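# Four arms unfold a folding crate and latch it

## Task

Unfold the collapsed folding crate lying on the floor until every one of its four walls stands upright and every one of its four corner latches is engaged.

## Robot and tools

Setup: four i2rt Big YAM arms (arm1 to arm4), each with a six-joint arm, a two-finger gripper and a wrist camera that looks at the fingertips. The hand reaches about 1.0 m from the joint-1 axis. Feet in the scene frame (m): arm1 at x=-0.344 y=+0.564 z=+0.400, facing roughly -y; arm2 at x=-0.347 y=-0.575 z=+0.384, facing roughly +y; arm3 at x=+0.320 y=+0.573 z=+0.372, facing roughly -y; arm4 at x=+0.356 y=-0.566 z=+0.334, facing roughly +y. Each foot looks along its own +x.

Frame: a single scene frame in metres, origin on the floor, +z up. The hand point lies between the finger pads, about 1 cm behind the tips. In the hand frame the fingers point along +z and open and close along y. Quaternions are written w, x, y, z. The printed hand position can be off, more so at long reach.

Tool move: one action for any subset of arms, all starting together. Each arm has its own optional object under arm1, arm2, arm3 or arm4:
- joints: absolute joint targets by name, in radians, plus gripper_m in metres. Ranges: joint1_rad -2.879 to 2.879 (turns about the foot, positive counter-clockwise seen from above, 0 points along the foot's +x); joint2_rad 0 to 3.141 (shoulder; 0 has the upper arm level and pointing back, increasing lifts it up then forward); joint3_rad 0 to 3.019 (elbow; 0 is folded, increasing opens it); joint4_rad -1.692 to 1.57 (hand pitch, positive tips fingers up); joint5_rad -1.57 to 1.57 (side swing, positive to the arm's right); joint6_rad -2.094 to 2.094 (roll, positive clockwise viewed from behind the hand); gripper_m 0 to 0.093 (fingertip gap). Each joint moves at its own full speed, so a joint move can swing wide and strike hard.
- min_time_s: 0.1 to 8 s, the shortest duration for this arm's joint motions; use it to slow joint moves.
- target: an absolute hand pose, seven numbers [x, y, z, qw, qx, qy, qz], in the same form as the printed hand line. The hand travels in a straight line from its current hand_target toward it. With target, joints may contain only gripper_m, otherwise the call is refused.
- speed: top hand speed in m/s, 0.002 to 0.5, default 0.25; rotation is capped at twice this in rad/s.
- cameras: list of names from arm1_cam_wrist to arm4_cam_wrist, cam_high, cam_low or all. Use [] for none. If left out, you get all for an empty call and none otherwise.
Calling move with no arm parts just reports every arm's full state and the images.

Tool wait: seconds (0 to 10) plus optional cameras; lets the sim run without new commands.
Tool zoom_image: camera and region [x0, y0, x1, y1] in pixels of that camera's newest full image, origin top-left, at most 504 by 504. Images are 672x504; wrist cameras are fisheye, cam_high and cam_low are pinhole.
Tool read_manual: section "licences"; returns only licence text.
Tool finished_scene: scene = the current scene number. Irreversible; the crate must stay set up once the robots let go.

Reading results: "move" lists arms that got motion; "as last shown" marks an arm that was left alone, with its status lines reading "not commanded". "pictures" gives the image order. hand_target is the hand pose at the joint targets now being held. A hand counts as done within 1 cm and 2 degrees; joints have their own tolerances. "off_target" means resting short of the goal and perhaps still pushing. "time_out" is a stop: a joint failed to finish, and it keeps pushing toward its target or a closer one (shown as on_its_own). "joint command not followed" or "pose unreachable" means a safety check held the arm back; gripper commands still run. After "not_followed" the hand target is discarded. Joint velocities are in rad/s (gripper m/s); "within noise" means the arm is still. Joint torques are the total drive output with per-arm offsets, and entries 3 and 4 wrap around at ±28 N m.

Gripper: readings in air can be up to about 0.003 m wider than the real gap. To grip firmly, command about 0.005 m below the part's width; a target just under the touch reading grips only lightly. Forces are around 50 to 64 N per pad.

Cautions: if a call is refused or a stop occurs, the remaining move, wait and finished_scene calls in that reply are skipped. Hand paths ignore obstacles and other arms, lag, drift, and may overshoot speed when the arm is nearly straight; each step's path pose is clipped to within 100 mm and 20 degrees of the measured hand. Fast stretched arms may overshoot by up to about 30 degrees. Arms omitted from a call can still be driving to old targets. Never let two robots press hard on each other, and never grip another arm's fingers; the safety check will not stop finger, housing or camera contacts, and no state line reports contact. The arm does not stop on contact and keeps pushing. Avoid slamming the crate or floor, dropping things, or letting go of moving parts. Holding loads, reaching far or pushing at unreachable poses heats motors; at 85 °C a MOTOR HOT line appears, and at 100 °C the arm goes limp for 30 to 60 s, after which targets marked limit_stop_at_motor_heat need resending. The scene keeps running while you think, holding your last command.

Each tool is called after "Emit:" by a JSON object that holds its "api" and its "payload".

## Session

Emit:
{"api": "move", "payload": {}}

Scene clock: 0.00 s.
Joint torques (N m): no reading
Motor temperatures (°C): arm1=[26 28 28 24 27 23 24] | arm2=[24 25 23 24 28 27 25] | arm3=[26 24 27 24 26 24 27] | arm4=[25 26 26 31 26 25 27]
Heat: arm1: hottest joint2_rad 28 °C; arm2: hottest joint5_rad 28 °C; arm3: hottest joint3_rad 27 °C; arm4: hottest joint4_rad 31 °C.
Joint velocities: within noise
arm1.joint_positions: joint1_rad=-0.585 joint2_rad=+0.620 joint3_rad=+1.408 joint4_rad=-1.557 joint5_rad=+0.189 joint6_rad=-0.039 gripper_m=+0.09396
arm1.joint_status: not commanded
arm1.hand: x=-0.4492 y=+0.3975 z=+0.9079 quat_wxyz=(-0.135, -0.774, -0.490, +0.378) (m; scene frame)
arm1.hand_target: x=-0.4485 y=+0.3991 z=+0.9182 quat_wxyz=(-0.142, -0.770, -0.486, +0.388) (m; scene frame)
arm1.hand_status: not commanded
arm2.joint_positions: joint1_rad=+0.742 joint2_rad=+0.634 joint3_rad=+1.438 joint4_rad=-1.211 joint5_rad=-0.133 joint6_rad=-0.320 gripper_m=+0.09396
arm2.joint_status: not commanded
arm2.hand: x=-0.5072 y=-0.3840 z=+0.9710 quat_wxyz=(-0.284, +0.802, -0.229, -0.472) (m; scene frame)
arm2.hand_target: x=-0.5054 y=-0.3866 z=+0.9837 quat_wxyz=(-0.292, +0.795, -0.226, -0.481) (m; scene frame)
arm2.hand_status: not commanded
arm3.joint_positions: joint1_rad=+0.368 joint2_rad=+0.623 joint3_rad=+1.401 joint4_rad=-1.238 joint5_rad=-0.070 joint6_rad=+0.635 gripper_m=+0.09396
arm3.joint_status: not commanded
arm3.hand: x=+0.3681 y=+0.3300 z=+0.9365 quat_wxyz=(-0.499, -0.717, -0.455, +0.173) (m; scene frame)
arm3.hand_target: x=+0.3677 y=+0.3328 z=+0.9459 quat_wxyz=(-0.507, -0.712, -0.452, +0.176) (m; scene frame)
arm3.hand_status: not commanded
arm4.joint_positions: joint1_rad=+0.790 joint2_rad=+0.548 joint3_rad=+1.366 joint4_rad=-1.267 joint5_rad=+0.243 joint6_rad=-0.097 gripper_m=+0.09396
arm4.joint_status: not commanded
arm4.hand: x=+0.1990 y=-0.4148 z=+0.8936 quat_wxyz=(-0.270, +0.802, -0.261, -0.465) (m; scene frame)
arm4.hand_target: x=+0.2021 y=-0.4168 z=+0.9027 quat_wxyz=(-0.273, +0.796, -0.260, -0.474) (m; scene frame)
arm4.hand_status: not commanded
pictures: arm1_cam_wrist, arm2_cam_wrist, arm3_cam_wrist, arm4_cam_wrist, cam_high, cam_low

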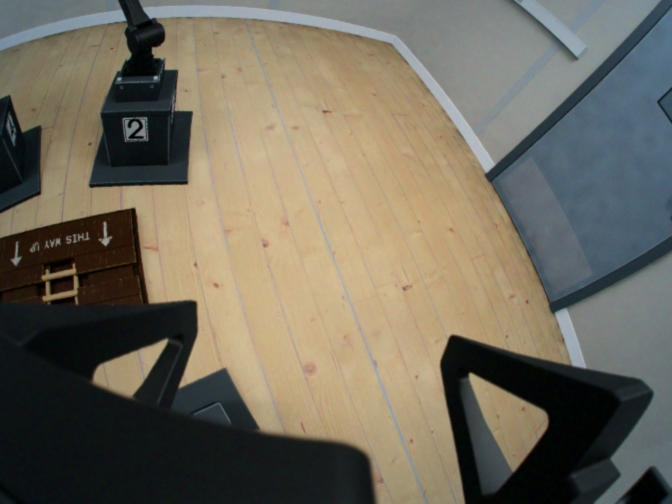

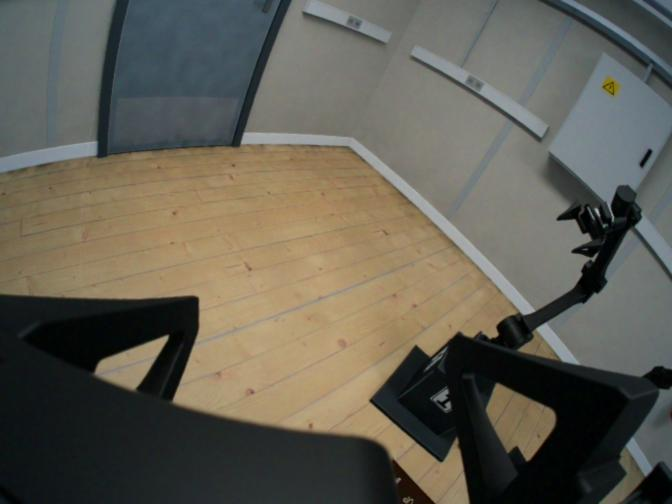

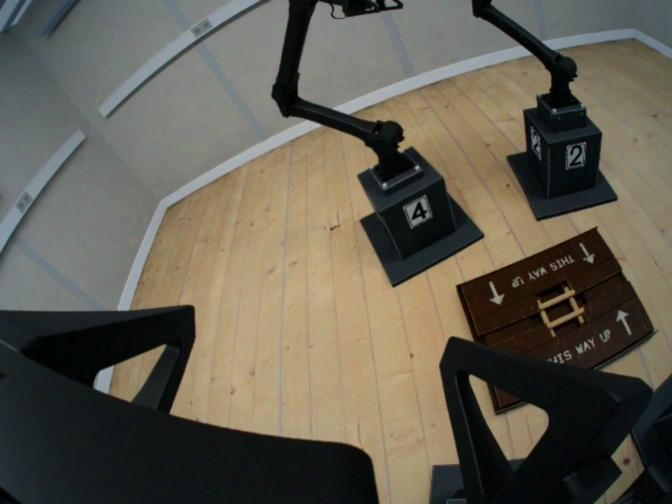

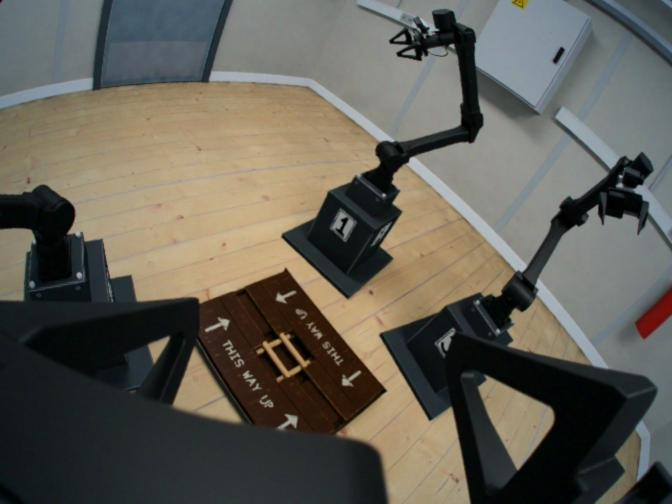

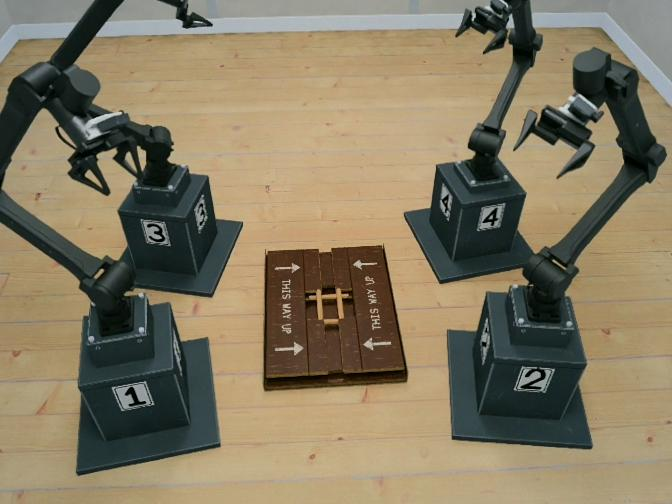

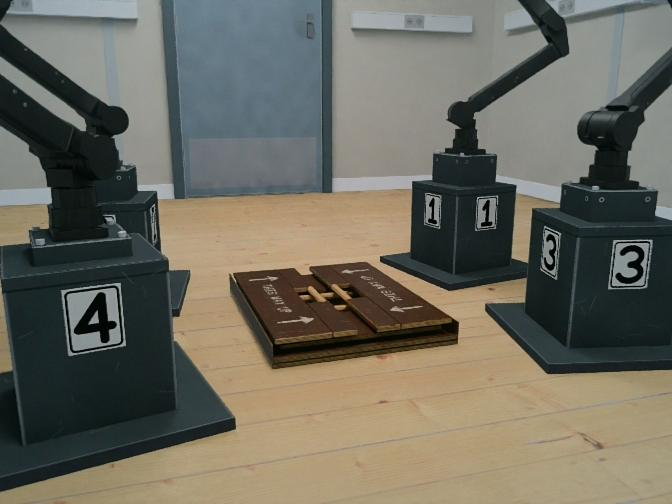

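Emit:
{"api": "zoom_image", "payload": {"camera": "cam_high", "region": [236, 220, 436, 410]}}

Emit:
{"api": "zoom_image", "payload": {"camera": "cam_low", "region": [210, 240, 480, 390]}}

Emit:
{"api": "zoom_image", "payload": {"camera": "arm4_cam_wrist", "region": [180, 250, 400, 440]}}

Emit:
{"api": "zoom_image", "payload": {"camera": "arm3_cam_wrist", "region": [440, 210, 672, 430]}}

Scaled by 2.520 from the camera's image (finer frame: 960x720).

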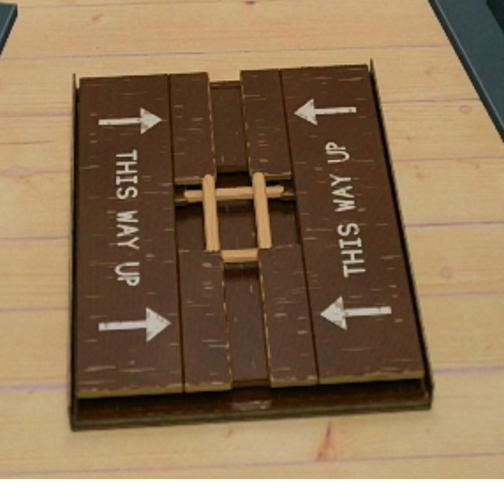

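Scaled by 1.867 from the camera's image (finer frame: 960x720).

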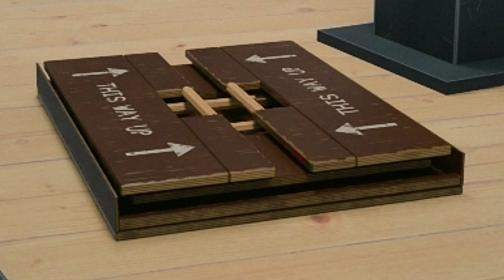

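Scaled by 2.291 from the camera's image (finer frame: 960x720).

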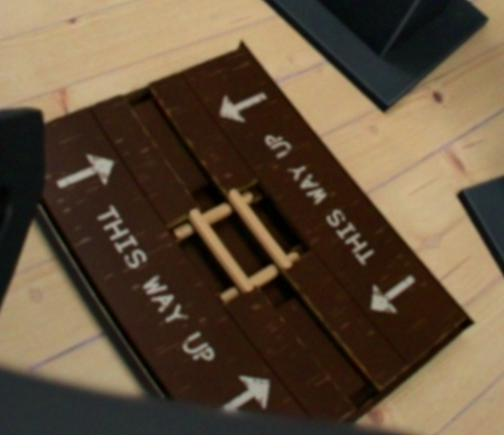

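Scaled by 2.172 from the camera's image (finer frame: 960x720).

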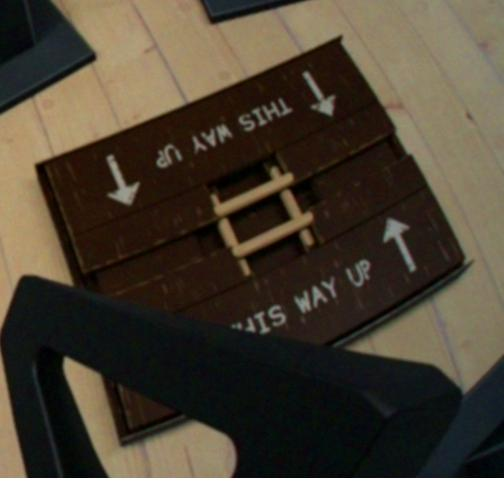

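Emit:
{"api": "move", "payload": {"arm3": {"target": [0.0, 0.16, 0.45, 0.1045, 0.6993, 0.6993, -0.1045], "speed": 0.35}, "arm2": {"target": [-0.12, -0.26, 0.45, -0.1045, 0.6993, -0.6993, -0.1045], "speed": 0.35}, "cameras": ["arm2_cam_wrist", "arm3_cam_wrist", "cam_high", "cam_low"]}}

Scene clock: 34.70 s.
Joint torques (N m): arm1=[-0.32 1.32 8.31 2.22 0.19 0.11] | arm2=[-0.5 -10.99 8.88 1.01 -0.06 0.07] | arm3=[-1.55 -13.39 9.73 1.14 0.02 -0.01] | arm4=[1.73 3.31 9.98 1.84 -0.04 0.12]
Motor temperatures (°C): arm1=[26 28 30 25 26 23 24] | arm2=[24 25 25 25 28 26 25] | arm3=[26 24 30 24 26 23 27] | arm4=[25 26 29 31 26 25 27]
Heat: arm1: hottest joint3_rad 30 °C; arm2: hottest joint5_rad 28 °C; arm3: hottest joint3_rad 30 °C; arm4: hottest joint4_rad 31 °C.
move: arm2 off_target; arm3 off_target
Joint velocities: within noise
arm1, arm4: as last shown
arm2.joint_positions: joint1_rad=-0.571 joint2_rad=+1.380 joint3_rad=+0.740 joint4_rad=-0.794 joint5_rad=-0.199 joint6_rad=-0.704 gripper_m=+0.09396
arm2.joint_status: not commanded
arm2.hand: x=-0.1408 y=-0.2820 z=+0.4294 quat_wxyz=(-0.061, +0.706, -0.698, -0.104)
arm2.hand_target: x=-0.1239 y=-0.2658 z=+0.4488 quat_wxyz=(-0.094, +0.701, -0.699, -0.105)
arm2.hand_status: off_target (0.037 m and 5.1 deg from the pose sent, 0.661 m and 73.7 deg at the start)
arm3.joint_positions: joint1_rad=-0.498 joint2_rad=+1.671 joint3_rad=+1.134 joint4_rad=-0.866 joint5_rad=-0.193 joint6_rad=-0.684 gripper_m=+0.09396
arm3.joint_status: not commanded
arm3.hand: x=+0.0200 y=+0.1767 z=+0.4345 quat_wxyz=(-0.104, -0.706, -0.696, +0.074)
arm3.hand_target: x=+0.0009 y=+0.1639 z=+0.4475 quat_wxyz=(-0.103, -0.703, -0.697, +0.099)
arm3.hand_status: off_target (0.030 m and 3.6 deg from the pose sent, 0.633 m and 54.3 deg at the start)

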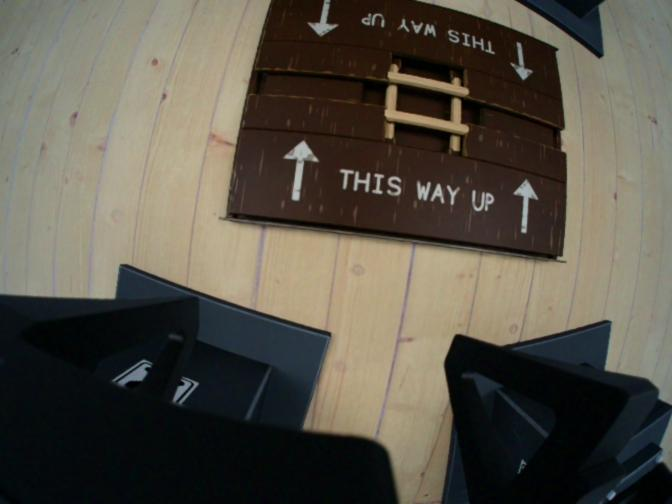

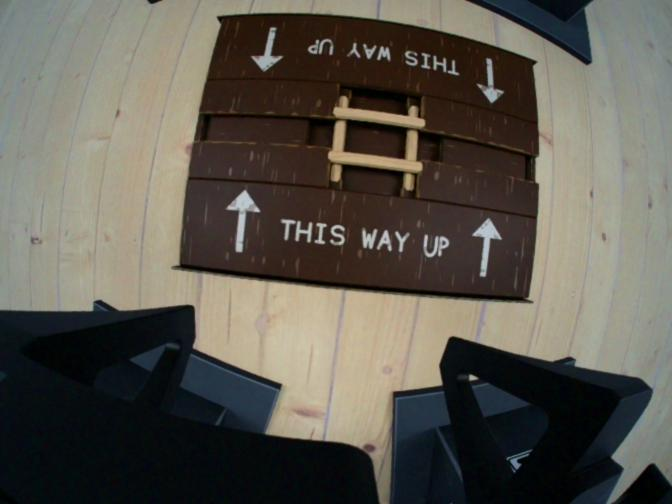

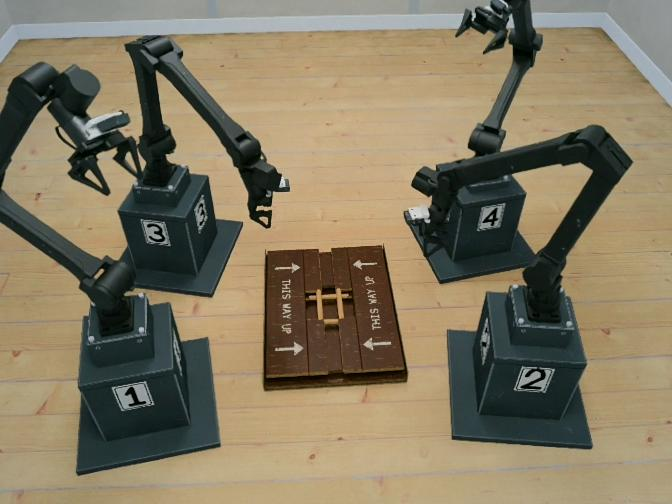

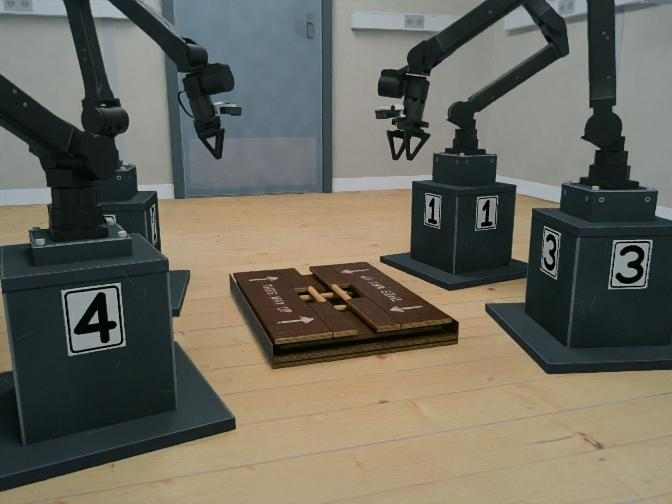

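Emit:
{"api": "zoom_image", "payload": {"camera": "arm3_cam_wrist", "region": [170, 0, 550, 310]}}

Emit:
{"api": "zoom_image", "payload": {"camera": "arm2_cam_wrist", "region": [210, 0, 590, 280]}}

Emit:
{"api": "zoom_image", "payload": {"camera": "cam_low", "region": [260, 290, 480, 380]}}

Emit:
{"api": "zoom_image", "payload": {"camera": "cam_low", "region": [220, 250, 360, 330]}}

Scaled by 1.326 from the camera's image (finer frame: 960x720).

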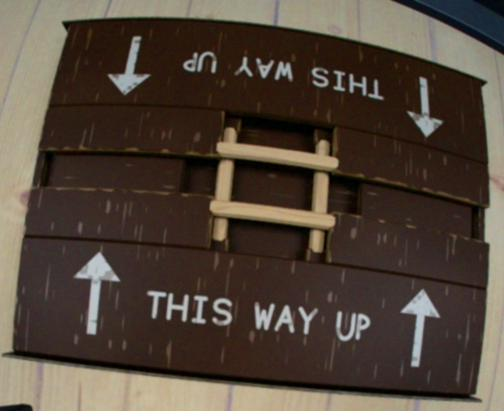

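Scaled by 1.326 from the camera's image (finer frame: 960x720).

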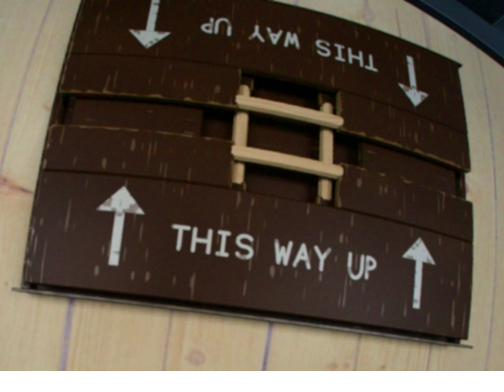

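Scaled by 2.291 from the camera's image (finer frame: 960x720).

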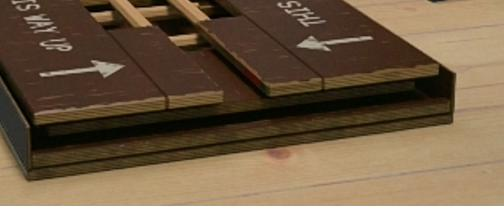

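Scaled by 3.600 from the camera's image (finer frame: 960x720).

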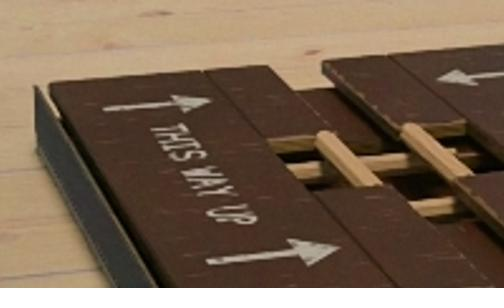

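Emit:
{"api": "move", "payload": {"arm1": {"target": [-0.04, 0.013, 0.19, 0, -0.0375, 0.9993, 0], "speed": 0.4, "joints": {"gripper_m": 0.05}}, "arm2": {"target": [-0.32, -0.2, 0.5, 0, 0.7331, -0.6801, 0], "speed": 0.3, "joints": {"gripper_m": 0.05}}, "arm3": {"target": [0.27, 0.15, 0.5, 0, 0.6801, 0.7331, 0], "speed": 0.3, "joints": {"gripper_m": 0.05}}, "arm4": {"target": [0.1, -0.28, 0.42, 0, 0.9993, 0.0375, 0], "speed": 0.4, "joints": {"gripper_m": 0.05}}, "cameras": ["arm1_cam_wrist", "arm4_cam_wrist", "cam_high", "cam_low"]}}

Scene clock: 80.30 s.
Joint torques (N m): arm1=[-0.15 -25.05 8.21 0.01 0.02 -0.01] | arm2=[0.26 -10.11 9.57 -0.06 0.1 0.06] | arm3=[-0.62 -12.22 9.47 -0.17 0.2 0.16] | arm4=[2.2 -10.29 11.45 0.12 -0.08 -0.12]
Motor temperatures (°C): arm1=[26 28 31 24 26 23 24] | arm2=[24 26 28 25 28 26 25] | arm3=[26 25 32 24 26 23 27] | arm4=[25 26 31 31 26 25 27]
Heat: arm1: hottest joint3_rad 31 °C; arm2: hottest joint3_rad 28 °C; arm3: hottest joint3_rad 32 °C; arm4: hottest joint3_rad 31 °C.
move: arm1 off_target; arm2 off_target; arm3 off_target; arm4 off_target
Joint velocities: within noise
arm1.joint_positions: joint1_rad=+0.318 joint2_rad=+2.476 joint3_rad=+1.638 joint4_rad=-0.773 joint5_rad=+0.002 joint6_rad=-1.121 gripper_m=+0.05006
arm1.joint_status: all done
arm1.hand: x=-0.0536 y=+0.0306 z=+0.1806 quat_wxyz=(+0.013, +0.026, -0.999, -0.015)
arm1.hand_target: x=-0.0423 y=+0.0179 z=+0.1873 quat_wxyz=(+0.007, +0.037, -0.999, -0.004)
arm1.hand_status: off_target (0.024 m and 2.6 deg from the pose sent, 0.911 m and 125.1 deg at the start)
arm2.joint_positions: joint1_rad=+0.064 joint2_rad=+1.393 joint3_rad=+0.953 joint4_rad=-1.154 joint5_rad=+0.007 joint6_rad=-0.159 gripper_m=+0.05013
arm2.joint_status: all done
arm2.hand: x=-0.3191 y=-0.2146 z=+0.4889 quat_wxyz=(+0.007, +0.737, -0.675, +0.010)
arm2.hand_target: x=-0.3186 y=-0.1992 z=+0.5003 quat_wxyz=(-0.003, +0.735, -0.678, +0.004)
arm2.hand_status: off_target (0.018 m and 1.6 deg from the pose sent, 0.209 m and 14.3 deg at the start)
arm3.joint_positions: joint1_rad=+0.095 joint2_rad=+1.527 joint3_rad=+1.118 joint4_rad=-1.198 joint5_rad=+0.011 joint6_rad=-0.203 gripper_m=+0.05013
arm3.joint_status: all done
arm3.hand: x=+0.2680 y=+0.1623 z=+0.4833 quat_wxyz=(+0.014, -0.677, -0.736, -0.013)
arm3.hand_target: x=+0.2680 y=+0.1489 z=+0.5008 quat_wxyz=(+0.004, -0.679, -0.734, +0.004)
arm3.hand_status: off_target (0.021 m and 2.2 deg from the pose sent, 0.260 m and 15.5 deg at the start)
arm4.joint_positions: joint1_rad=+0.514 joint2_rad=+1.458 joint3_rad=+0.929 joint4_rad=-1.094 joint5_rad=-0.003 joint6_rad=-0.887 gripper_m=+0.05007
arm4.joint_status: all done
arm4.hand: x=+0.1156 y=-0.2934 z=+0.4086 quat_wxyz=(+0.021, +0.999, +0.019, +0.015)
arm4.hand_target: x=+0.1024 y=-0.2822 z=+0.4197 quat_wxyz=(+0.004, +0.999, +0.032, +0.002)
arm4.hand_status: off_target (0.023 m and 3.6 deg from the pose sent, 0.502 m and 75.4 deg at the start)

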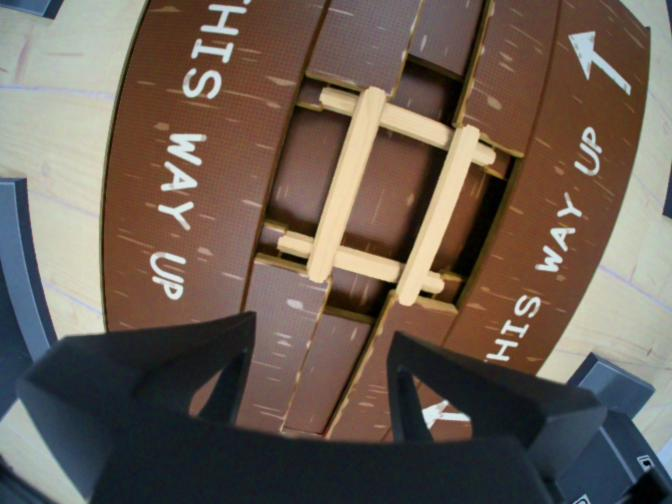

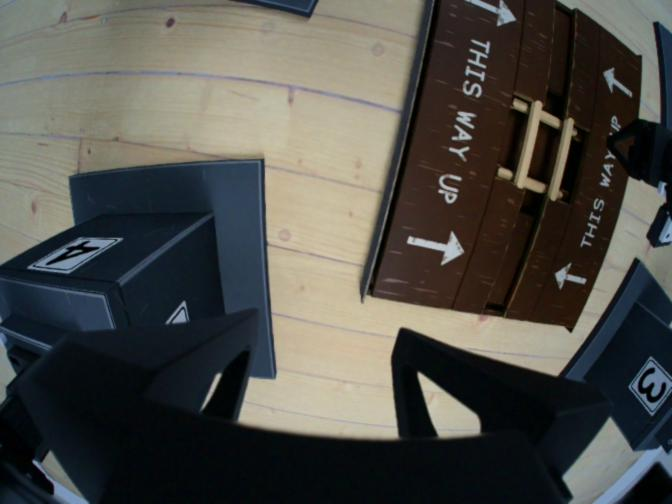

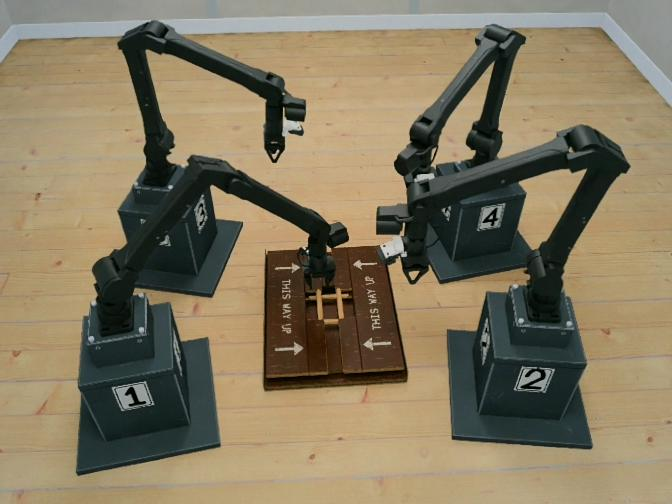

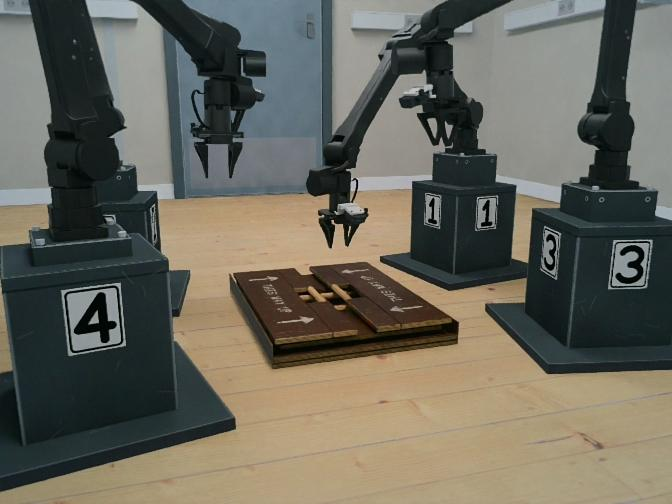

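Emit:
{"api": "move", "payload": {"arm1": {"target": [0.006, 0.013, 0.115, 0, 0.0175, 0.9998, 0], "speed": 0.3}, "cameras": ["arm1_cam_wrist", "cam_low"]}}

Scene clock: 106.07 s.
Joint torques (N m): arm1=[-0.56 -26.23 8.06 0.03 0.07 0.22] | arm2=[0.21 -10.05 9.57 -0.06 0.1 0.06] | arm3=[-0.26 -12.57 9.51 -0.08 0.22 0.13] | arm4=[2.32 -10.29 11.44 0.12 -0.08 -0.11]
Motor temperatures (°C): arm1=[26 31 32 24 26 23 24] | arm2=[24 26 29 25 27 26 25] | arm3=[26 25 32 24 26 23 27] | arm4=[25 26 32 31 26 25 27]
Heat: arm1: hottest joint3_rad 32 °C; arm2: hottest joint3_rad 29 °C; arm3: hottest joint3_rad 32 °C; arm4: hottest joint3_rad 32 °C.
move: arm1 off_target
Joint velocities: within noise
arm1.joint_positions: joint1_rad=+0.387 joint2_rad=+2.674 joint3_rad=+1.818 joint4_rad=-0.746 joint5_rad=-0.007 joint6_rad=-0.992 gripper_m=+0.05006
arm1.joint_status: not commanded
arm1.hand: x=-0.0026 y=+0.0307 z=+0.1052 quat_wxyz=(+0.008, -0.004, -1.000, -0.012)
arm1.hand_target: x=+0.0051 y=+0.0142 z=+0.1146 quat_wxyz=(+0.000, -0.013, -1.000, +0.000)
arm1.hand_status: off_target (0.022 m and 2.3 deg from the pose sent, 0.090 m and 5.5 deg at the start)
arm2: as last shown
arm3.joint_positions: joint1_rad=+0.094 joint2_rad=+1.527 joint3_rad=+1.118 joint4_rad=-1.198 joint5_rad=+0.011 joint6_rad=-0.203 gripper_m=+0.05013
arm3.joint_status: not commanded
arm3.hand: x=+0.2673 y=+0.1623 z=+0.4833 quat_wxyz=(+0.014, -0.678, -0.735, -0.013)
arm3.hand_target: x=+0.2674 y=+0.1490 z=+0.5008 quat_wxyz=(+0.004, -0.680, -0.733, +0.004)
arm3.hand_status: not commanded
arm4.joint_positions: joint1_rad=+0.505 joint2_rad=+1.458 joint3_rad=+0.929 joint4_rad=-1.094 joint5_rad=-0.003 joint6_rad=-0.887 gripper_m=+0.05007
arm4.joint_status: not commanded
arm4.hand: x=+0.1181 y=-0.2912 z=+0.4086 quat_wxyz=(+0.021, +1.000, +0.015, +0.015)
arm4.hand_target: x=+0.1050 y=-0.2799 z=+0.4197 quat_wxyz=(+0.004, +1.000, +0.028, +0.002)
arm4.hand_status: not commanded

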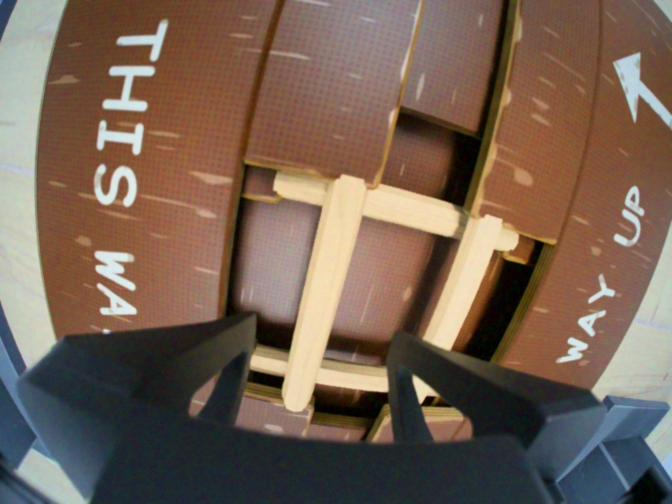

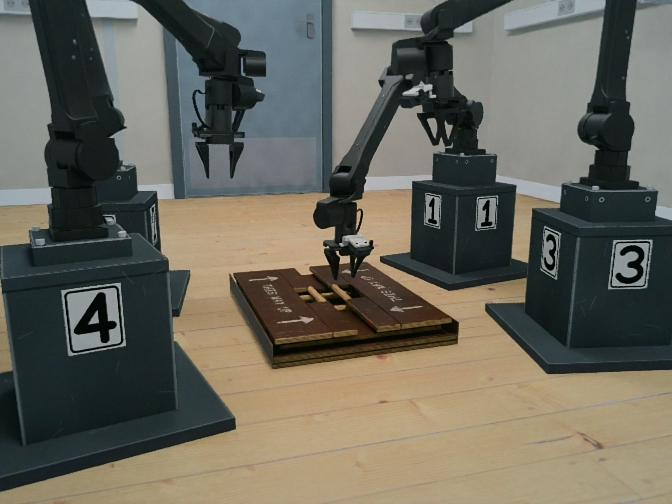

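Emit:
{"api": "move", "payload": {"arm1": {"target": [0.006, 0.012, 0.056, 0, 0.03, 0.9995, 0], "speed": 0.15}, "cameras": ["arm1_cam_wrist", "cam_low"]}}

Scene clock: 120.73 s.
Joint torques (N m): arm1=[-0.44 -26.4 7.99 0.68 0.06 0.22] | arm2=[0.15 -10.05 9.57 -0.06 0.1 0.07] | arm3=[-0.32 -12.45 9.55 -0.27 0.19 0.19] | arm4=[2.32 -10.29 11.44 0.12 -0.08 -0.11]
Motor temperatures (°C): arm1=[26 31 32 24 26 23 24] | arm2=[24 26 29 25 27 26 25] | arm3=[26 25 32 24 26 23 27] | arm4=[25 26 32 31 26 25 27]
Heat: arm1: hottest joint3_rad 32 °C; arm2: hottest joint3_rad 29 °C; arm3: hottest joint3_rad 32 °C; arm4: hottest joint3_rad 32 °C.
move: arm1 off_target
Joint velocities: within noise
arm1.joint_positions: joint1_rad=+0.387 joint2_rad=+2.803 joint3_rad=+1.914 joint4_rad=-0.723 joint5_rad=-0.007 joint6_rad=-0.958 gripper_m=+0.05006
arm1.joint_status: not commanded
arm1.hand: x=-0.0033 y=+0.0309 z=+0.0491 quat_wxyz=(+0.011, -0.021, -1.000, -0.016)
arm1.hand_target: x=+0.0056 y=+0.0128 z=+0.0566 quat_wxyz=(+0.000, -0.030, -1.000, +0.000)
arm1.hand_status: off_target (0.022 m and 2.5 deg from the pose sent, 0.053 m and 3.5 deg at the start)
arm2, arm3, arm4: as last shown

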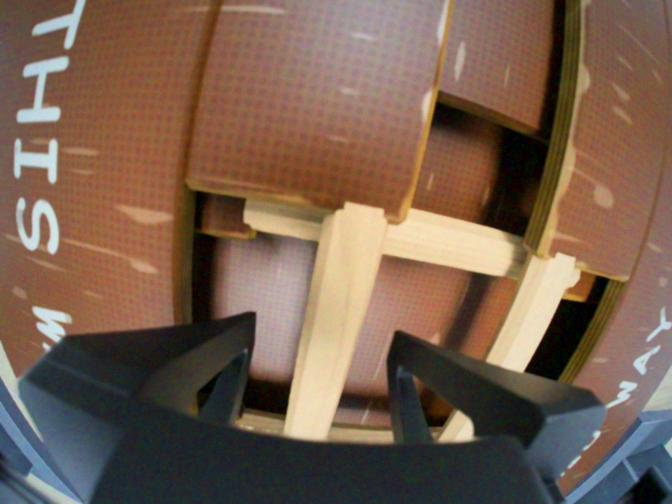

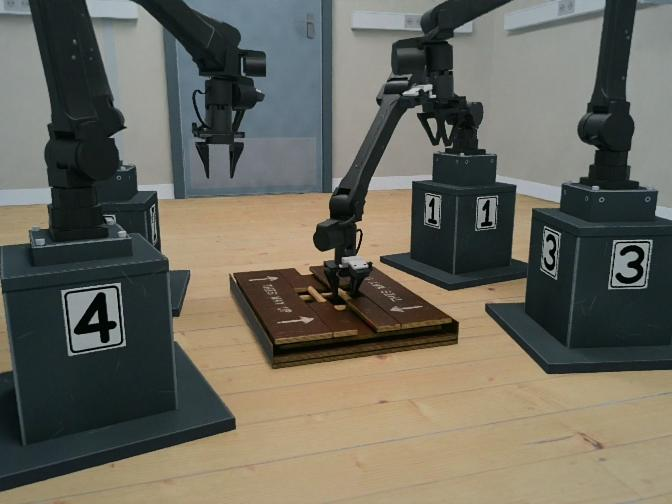

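Emit:
{"api": "move", "payload": {"arm1": {"joints": {"gripper_m": 0.011}}, "cameras": ["arm1_cam_wrist"]}}

Scene clock: 122.40 s.
Joint torques (N m): arm1=[-0.32 -26.11 7.69 0.7 0.03 0.12] | arm2=[0.21 -9.99 9.55 -0.08 0.1 0.07] | arm3=[-0.26 -13.1 9.48 -0.09 0.19 0.16] | arm4=[2.32 -10.34 11.44 0.13 -0.09 -0.11]
Motor temperatures (°C): arm1=[26 31 32 24 26 23 24] | arm2=[24 26 29 25 27 26 25] | arm3=[26 25 32 24 26 23 27] | arm4=[25 26 32 31 26 25 27]
Heat: arm1: hottest joint3_rad 32 °C; arm2: hottest joint3_rad 29 °C; arm3: hottest joint3_rad 32 °C; arm4: hottest joint3_rad 32 °C.
move: arm1 off_target
Joint velocities: within noise
arm1.joint_positions: joint1_rad=+0.387 joint2_rad=+2.803 joint3_rad=+1.916 joint4_rad=-0.721 joint5_rad=-0.007 joint6_rad=-0.940 gripper_m=+0.01716
arm1.joint_status: gripper_m off_target (ended at +0.01719, target +0.01100)
arm1.hand: x=-0.0027 y=+0.0299 z=+0.0494 quat_wxyz=(+0.010, -0.030, -0.999, -0.014)
arm1.hand_target: x=+0.0059 y=+0.0123 z=+0.0567 quat_wxyz=(-0.001, -0.034, -0.999, +0.001)
arm1.hand_status: not commanded
arm2, arm3, arm4: as last shown

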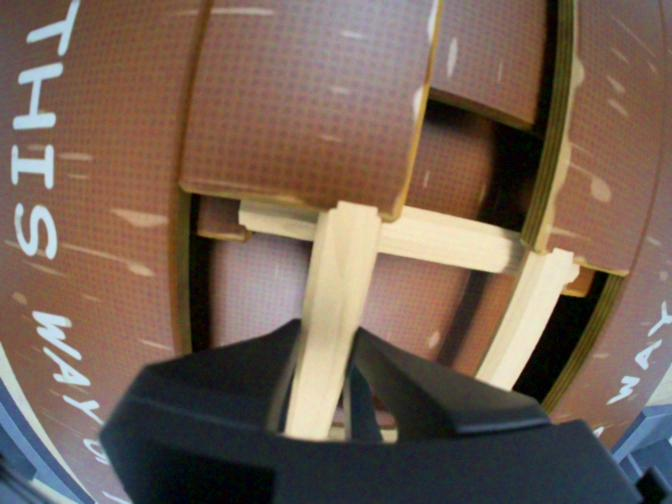

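Emit:
{"api": "move", "payload": {"arm1": {"target": [0.0075, 0.039, 0.152, -0.0059, 0.0294, 0.9803, -0.1951], "speed": 0.15}, "arm4": {"target": [-0.043, -0.16, 0.31, 0, 0.9993, 0.0375, 0], "speed": 0.25, "joints": {"gripper_m": 0.05}}, "cameras": ["arm1_cam_wrist", "cam_low", "arm4_cam_wrist"]}}

Scene clock: 132.43 s.
Joint torques (N m): arm1=[0.56 -27.99 3.6 0.73 0.43 0.11] | arm2=[0.15 -10.05 9.57 -0.06 0.1 0.07] | arm3=[-0.38 -12.51 9.69 -0.18 0.18 0.14] | arm4=[2.55 -17.2 11.6 -0.14 -0.08 0.27]
Motor temperatures (°C): arm1=[26 32 33 24 26 23 25] | arm2=[24 26 29 25 27 26 25] | arm3=[26 25 32 24 26 23 27] | arm4=[25 26 32 31 26 25 26]
Heat: arm1: hottest joint3_rad 33 °C; arm2: hottest joint3_rad 29 °C; arm3: hottest joint3_rad 32 °C; arm4: hottest joint3_rad 32 °C.
move: arm1 off_target; arm4 off_target
Joint velocities: within noise
arm1.joint_positions: joint1_rad=+0.464 joint2_rad=+2.527 joint3_rad=+1.459 joint4_rad=-0.227 joint5_rad=+0.235 joint6_rad=-0.889 gripper_m=+0.01716
arm1.joint_status: not commanded
arm1.hand: x=-0.0036 y=+0.0433 z=+0.1257 quat_wxyz=(+0.010, -0.032, -0.983, +0.182)
arm1.hand_target: x=+0.0093 y=+0.0383 z=+0.1510 quat_wxyz=(+0.001, -0.030, -0.980, +0.194)
arm1.hand_status: off_target (0.029 m and 1.6 deg from the pose sent, 0.103 m and 24.1 deg at the start)
arm2, arm3: as last shown
arm4.joint_positions: joint1_rad=+0.568 joint2_rad=+2.018 joint3_rad=+1.394 joint4_rad=-0.971 joint5_rad=-0.001 joint6_rad=-0.887 gripper_m=+0.05007
arm4.joint_status: all done
arm4.hand: x=-0.0296 y=-0.1729 z=+0.3061 quat_wxyz=(+0.009, +0.999, +0.046, +0.007)
arm4.hand_target: x=-0.0443 y=-0.1637 z=+0.3084 quat_wxyz=(+0.000, +0.999, +0.042, +0.000)
arm4.hand_status: off_target (0.019 m and 1.7 deg from the pose sent, 0.230 m and 4.0 deg at the start)
pictures: arm1_cam_wrist, arm4_cam_wrist, cam_low

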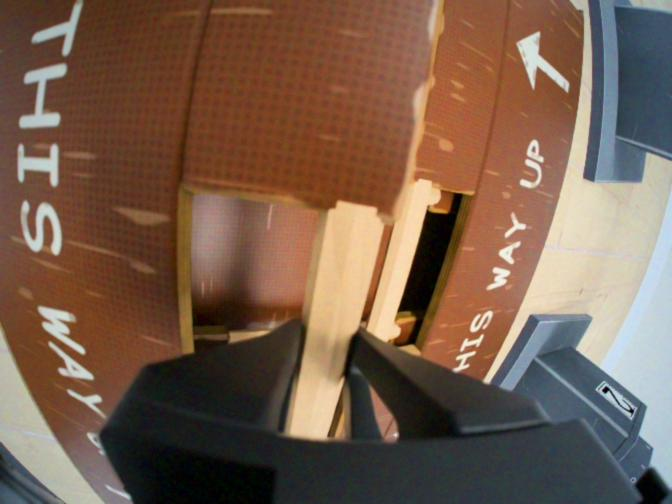

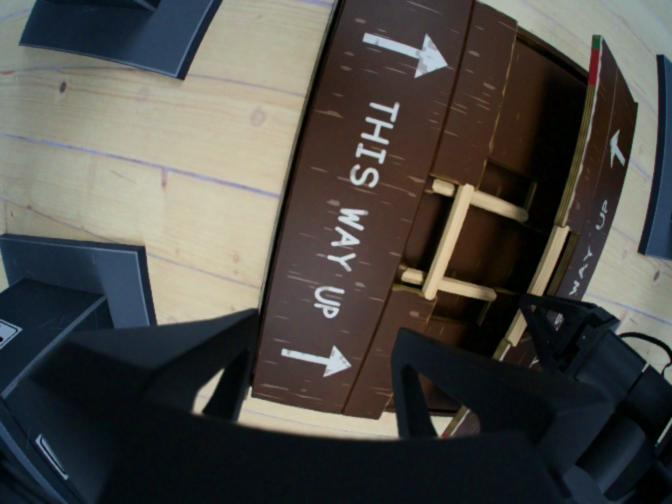

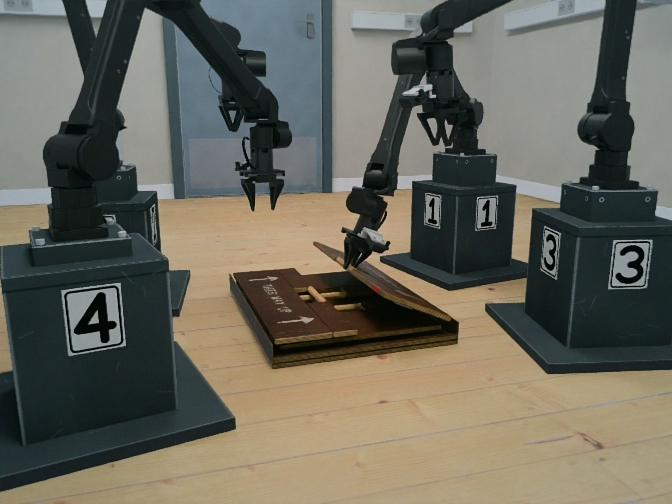

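Emit:
{"api": "move", "payload": {"arm1": {"target": [0.015, 0.113, 0.236, -0.0115, 0.0277, 0.9234, -0.3825], "speed": 0.15}, "arm4": {"target": [-0.044, -0.007, 0.14, 0, 1.0, 0.0045, 0], "speed": 0.25}, "cameras": ["arm1_cam_wrist", "cam_low", "arm4_cam_wrist"]}}

Scene clock: 141.33 s.
Joint torques (N m): arm1=[1.32 -25.23 2.82 1.81 0.97 -0.05] | arm2=[0.15 -10.05 9.57 -0.06 0.1 0.07] | arm3=[-0.38 -12.34 9.52 -0.2 0.2 0.15] | arm4=[1.61 -22.24 11.36 -0.59 -0.21 -0.11]
Motor temperatures (°C): arm1=[26 32 32 24 26 23 25] | arm2=[24 26 30 25 27 26 25] | arm3=[26 25 33 24 26 23 27] | arm4=[25 27 32 30 26 25 26]
Heat: arm1: hottest joint2_rad 32 °C; arm2: hottest joint3_rad 30 °C; arm3: hottest joint3_rad 33 °C; arm4: hottest joint3_rad 32 °C.
move: arm1 off_target; arm4 off_target
Joint velocities: within noise
arm1.joint_positions: joint1_rad=+0.629 joint2_rad=+2.311 joint3_rad=+1.066 joint4_rad=+0.176 joint5_rad=+0.567 joint6_rad=-0.825 gripper_m=+0.01697
arm1.joint_status: not commanded
arm1.hand: x=-0.0053 y=+0.1132 z=+0.2097 quat_wxyz=(+0.027, -0.037, -0.931, +0.363)
arm1.hand_target: x=+0.0094 y=+0.1088 z=+0.2351 quat_wxyz=(+0.015, -0.031, -0.924, +0.382)
arm1.hand_status: off_target (0.033 m and 3.2 deg from the pose sent, 0.132 m and 24.0 deg at the start)
arm2, arm3: as last shown
arm4.joint_positions: joint1_rad=+0.412 joint2_rad=+2.549 joint3_rad=+1.902 joint4_rad=-0.931 joint5_rad=-0.001 joint6_rad=-0.938 gripper_m=+0.05007
arm4.joint_status: not commanded
arm4.hand: x=-0.0368 y=-0.0150 z=+0.1421 quat_wxyz=(+0.003, +1.000, -0.007, +0.001)
arm4.hand_target: x=-0.0412 y=-0.0069 z=+0.1387 quat_wxyz=(+0.001, +1.000, +0.001, -0.001)
arm4.hand_status: off_target (0.011 m and 1.4 deg from the pose sent, 0.235 m and 5.0 deg at the start)
pictures: arm1_cam_wrist, arm4_cam_wrist, cam_low

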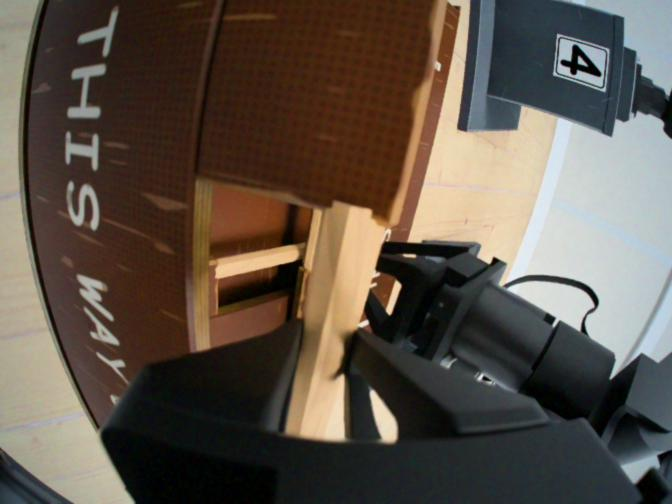

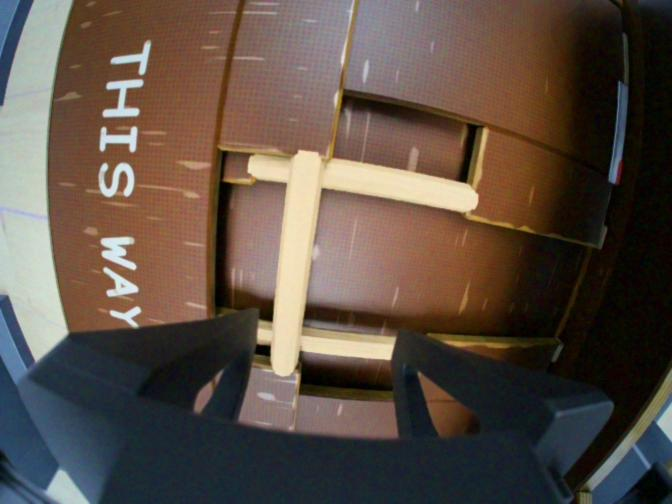

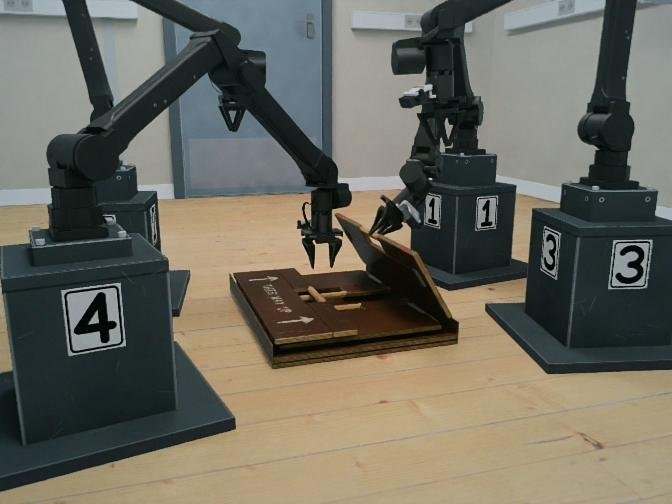

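Emit:
{"api": "move", "payload": {"arm1": {"target": [0.019, 0.187, 0.26, -0.015, 0.026, 0.8656, -0.49975], "speed": 0.15}, "arm4": {"target": [-0.041, -0.0206, 0.05, 0, 0.9998, 0.022, 0], "speed": 0.15}, "cameras": ["arm1_cam_wrist", "cam_low", "arm4_cam_wrist", "cam_high"]}}

Scene clock: 159.57 s.
Joint torques (N m): arm1=[2.73 -22.01 2.33 2.69 1.03 -0.17] | arm2=[0.21 -10.05 9.55 -0.06 0.11 0.07] | arm3=[-0.21 -12.34 9.61 -0.21 0.2 0.16] | arm4=[2.49 -22.48 10.28 0.23 -0.09 -0.11]
Motor temperatures (°C): arm1=[26 32 31 24 27 23 25] | arm2=[24 26 30 25 27 26 25] | arm3=[26 25 33 24 26 23 27] | arm4=[25 28 32 30 26 25 26]
Heat: arm1: hottest joint2_rad 32 °C; arm2: hottest joint3_rad 30 °C; arm3: hottest joint3_rad 33 °C; arm4: hottest joint3_rad 32 °C.
move: arm1 off_target; arm4 off_target
Joint velocities: within noise
arm1.joint_positions: joint1_rad=+0.806 joint2_rad=+2.297 joint3_rad=+0.881 joint4_rad=+0.460 joint5_rad=+0.855 joint6_rad=-0.773 gripper_m=+0.01676
arm1.joint_status: not commanded
arm1.hand: x=-0.0064 y=+0.1838 z=+0.2376 quat_wxyz=(+0.035, -0.040, -0.874, +0.483)
arm1.hand_target: x=+0.0187 y=+0.1854 z=+0.2601 quat_wxyz=(+0.016, -0.026, -0.865, +0.500)
arm1.hand_status: off_target (0.034 m and 3.5 deg from the pose sent, 0.093 m and 17.5 deg at the start)
arm2, arm3: as last shown
arm4.joint_positions: joint1_rad=+0.413 joint2_rad=+2.690 joint3_rad=+1.925 joint4_rad=-0.825 joint5_rad=-0.001 joint6_rad=-0.967 gripper_m=+0.05007
arm4.joint_status: not commanded
arm4.hand: x=-0.0295 y=-0.0269 z=+0.0568 quat_wxyz=(+0.008, +1.000, +0.008, +0.005)
arm4.hand_target: x=-0.0397 y=-0.0212 z=+0.0502 quat_wxyz=(+0.000, +1.000, +0.022, +0.000)
arm4.hand_status: off_target (0.015 m and 1.9 deg from the pose sent, 0.092 m and 3.3 deg at the start)
pictures: arm1_cam_wrist, arm4_cam_wrist, cam_high, cam_low

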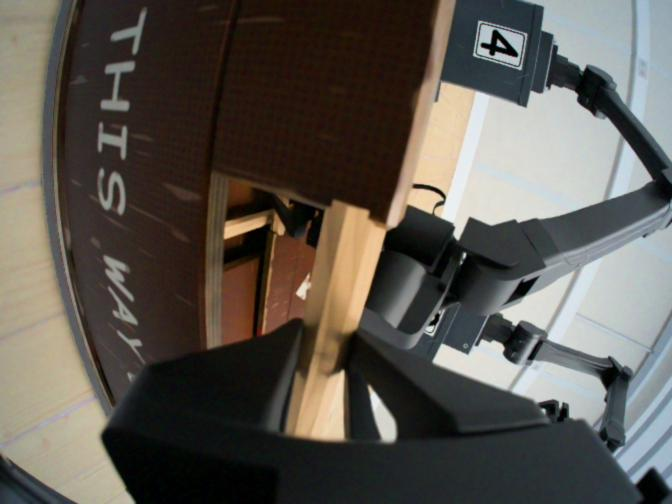

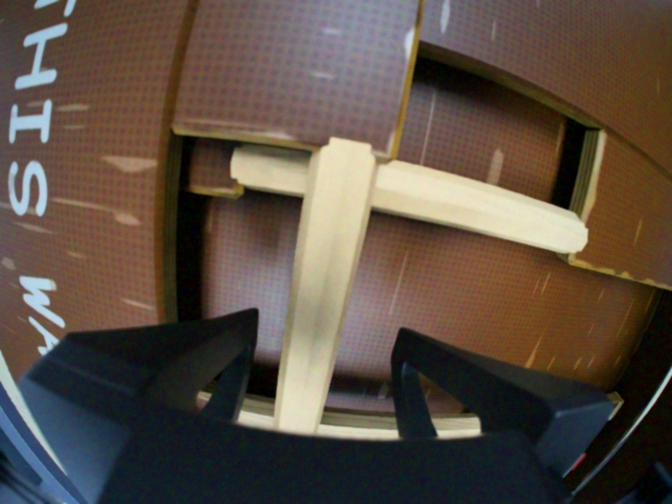

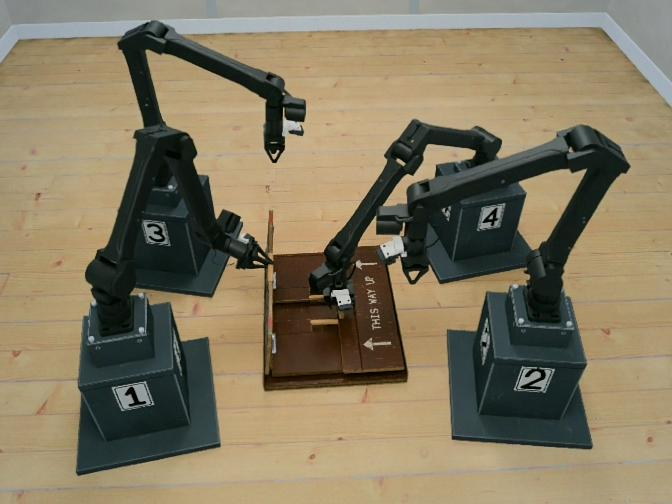

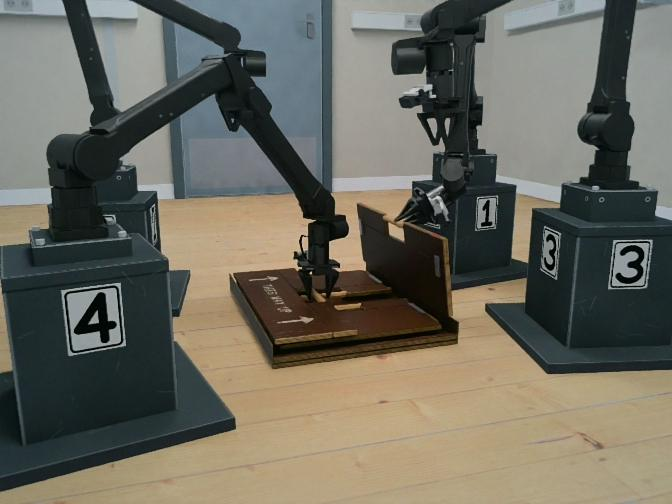

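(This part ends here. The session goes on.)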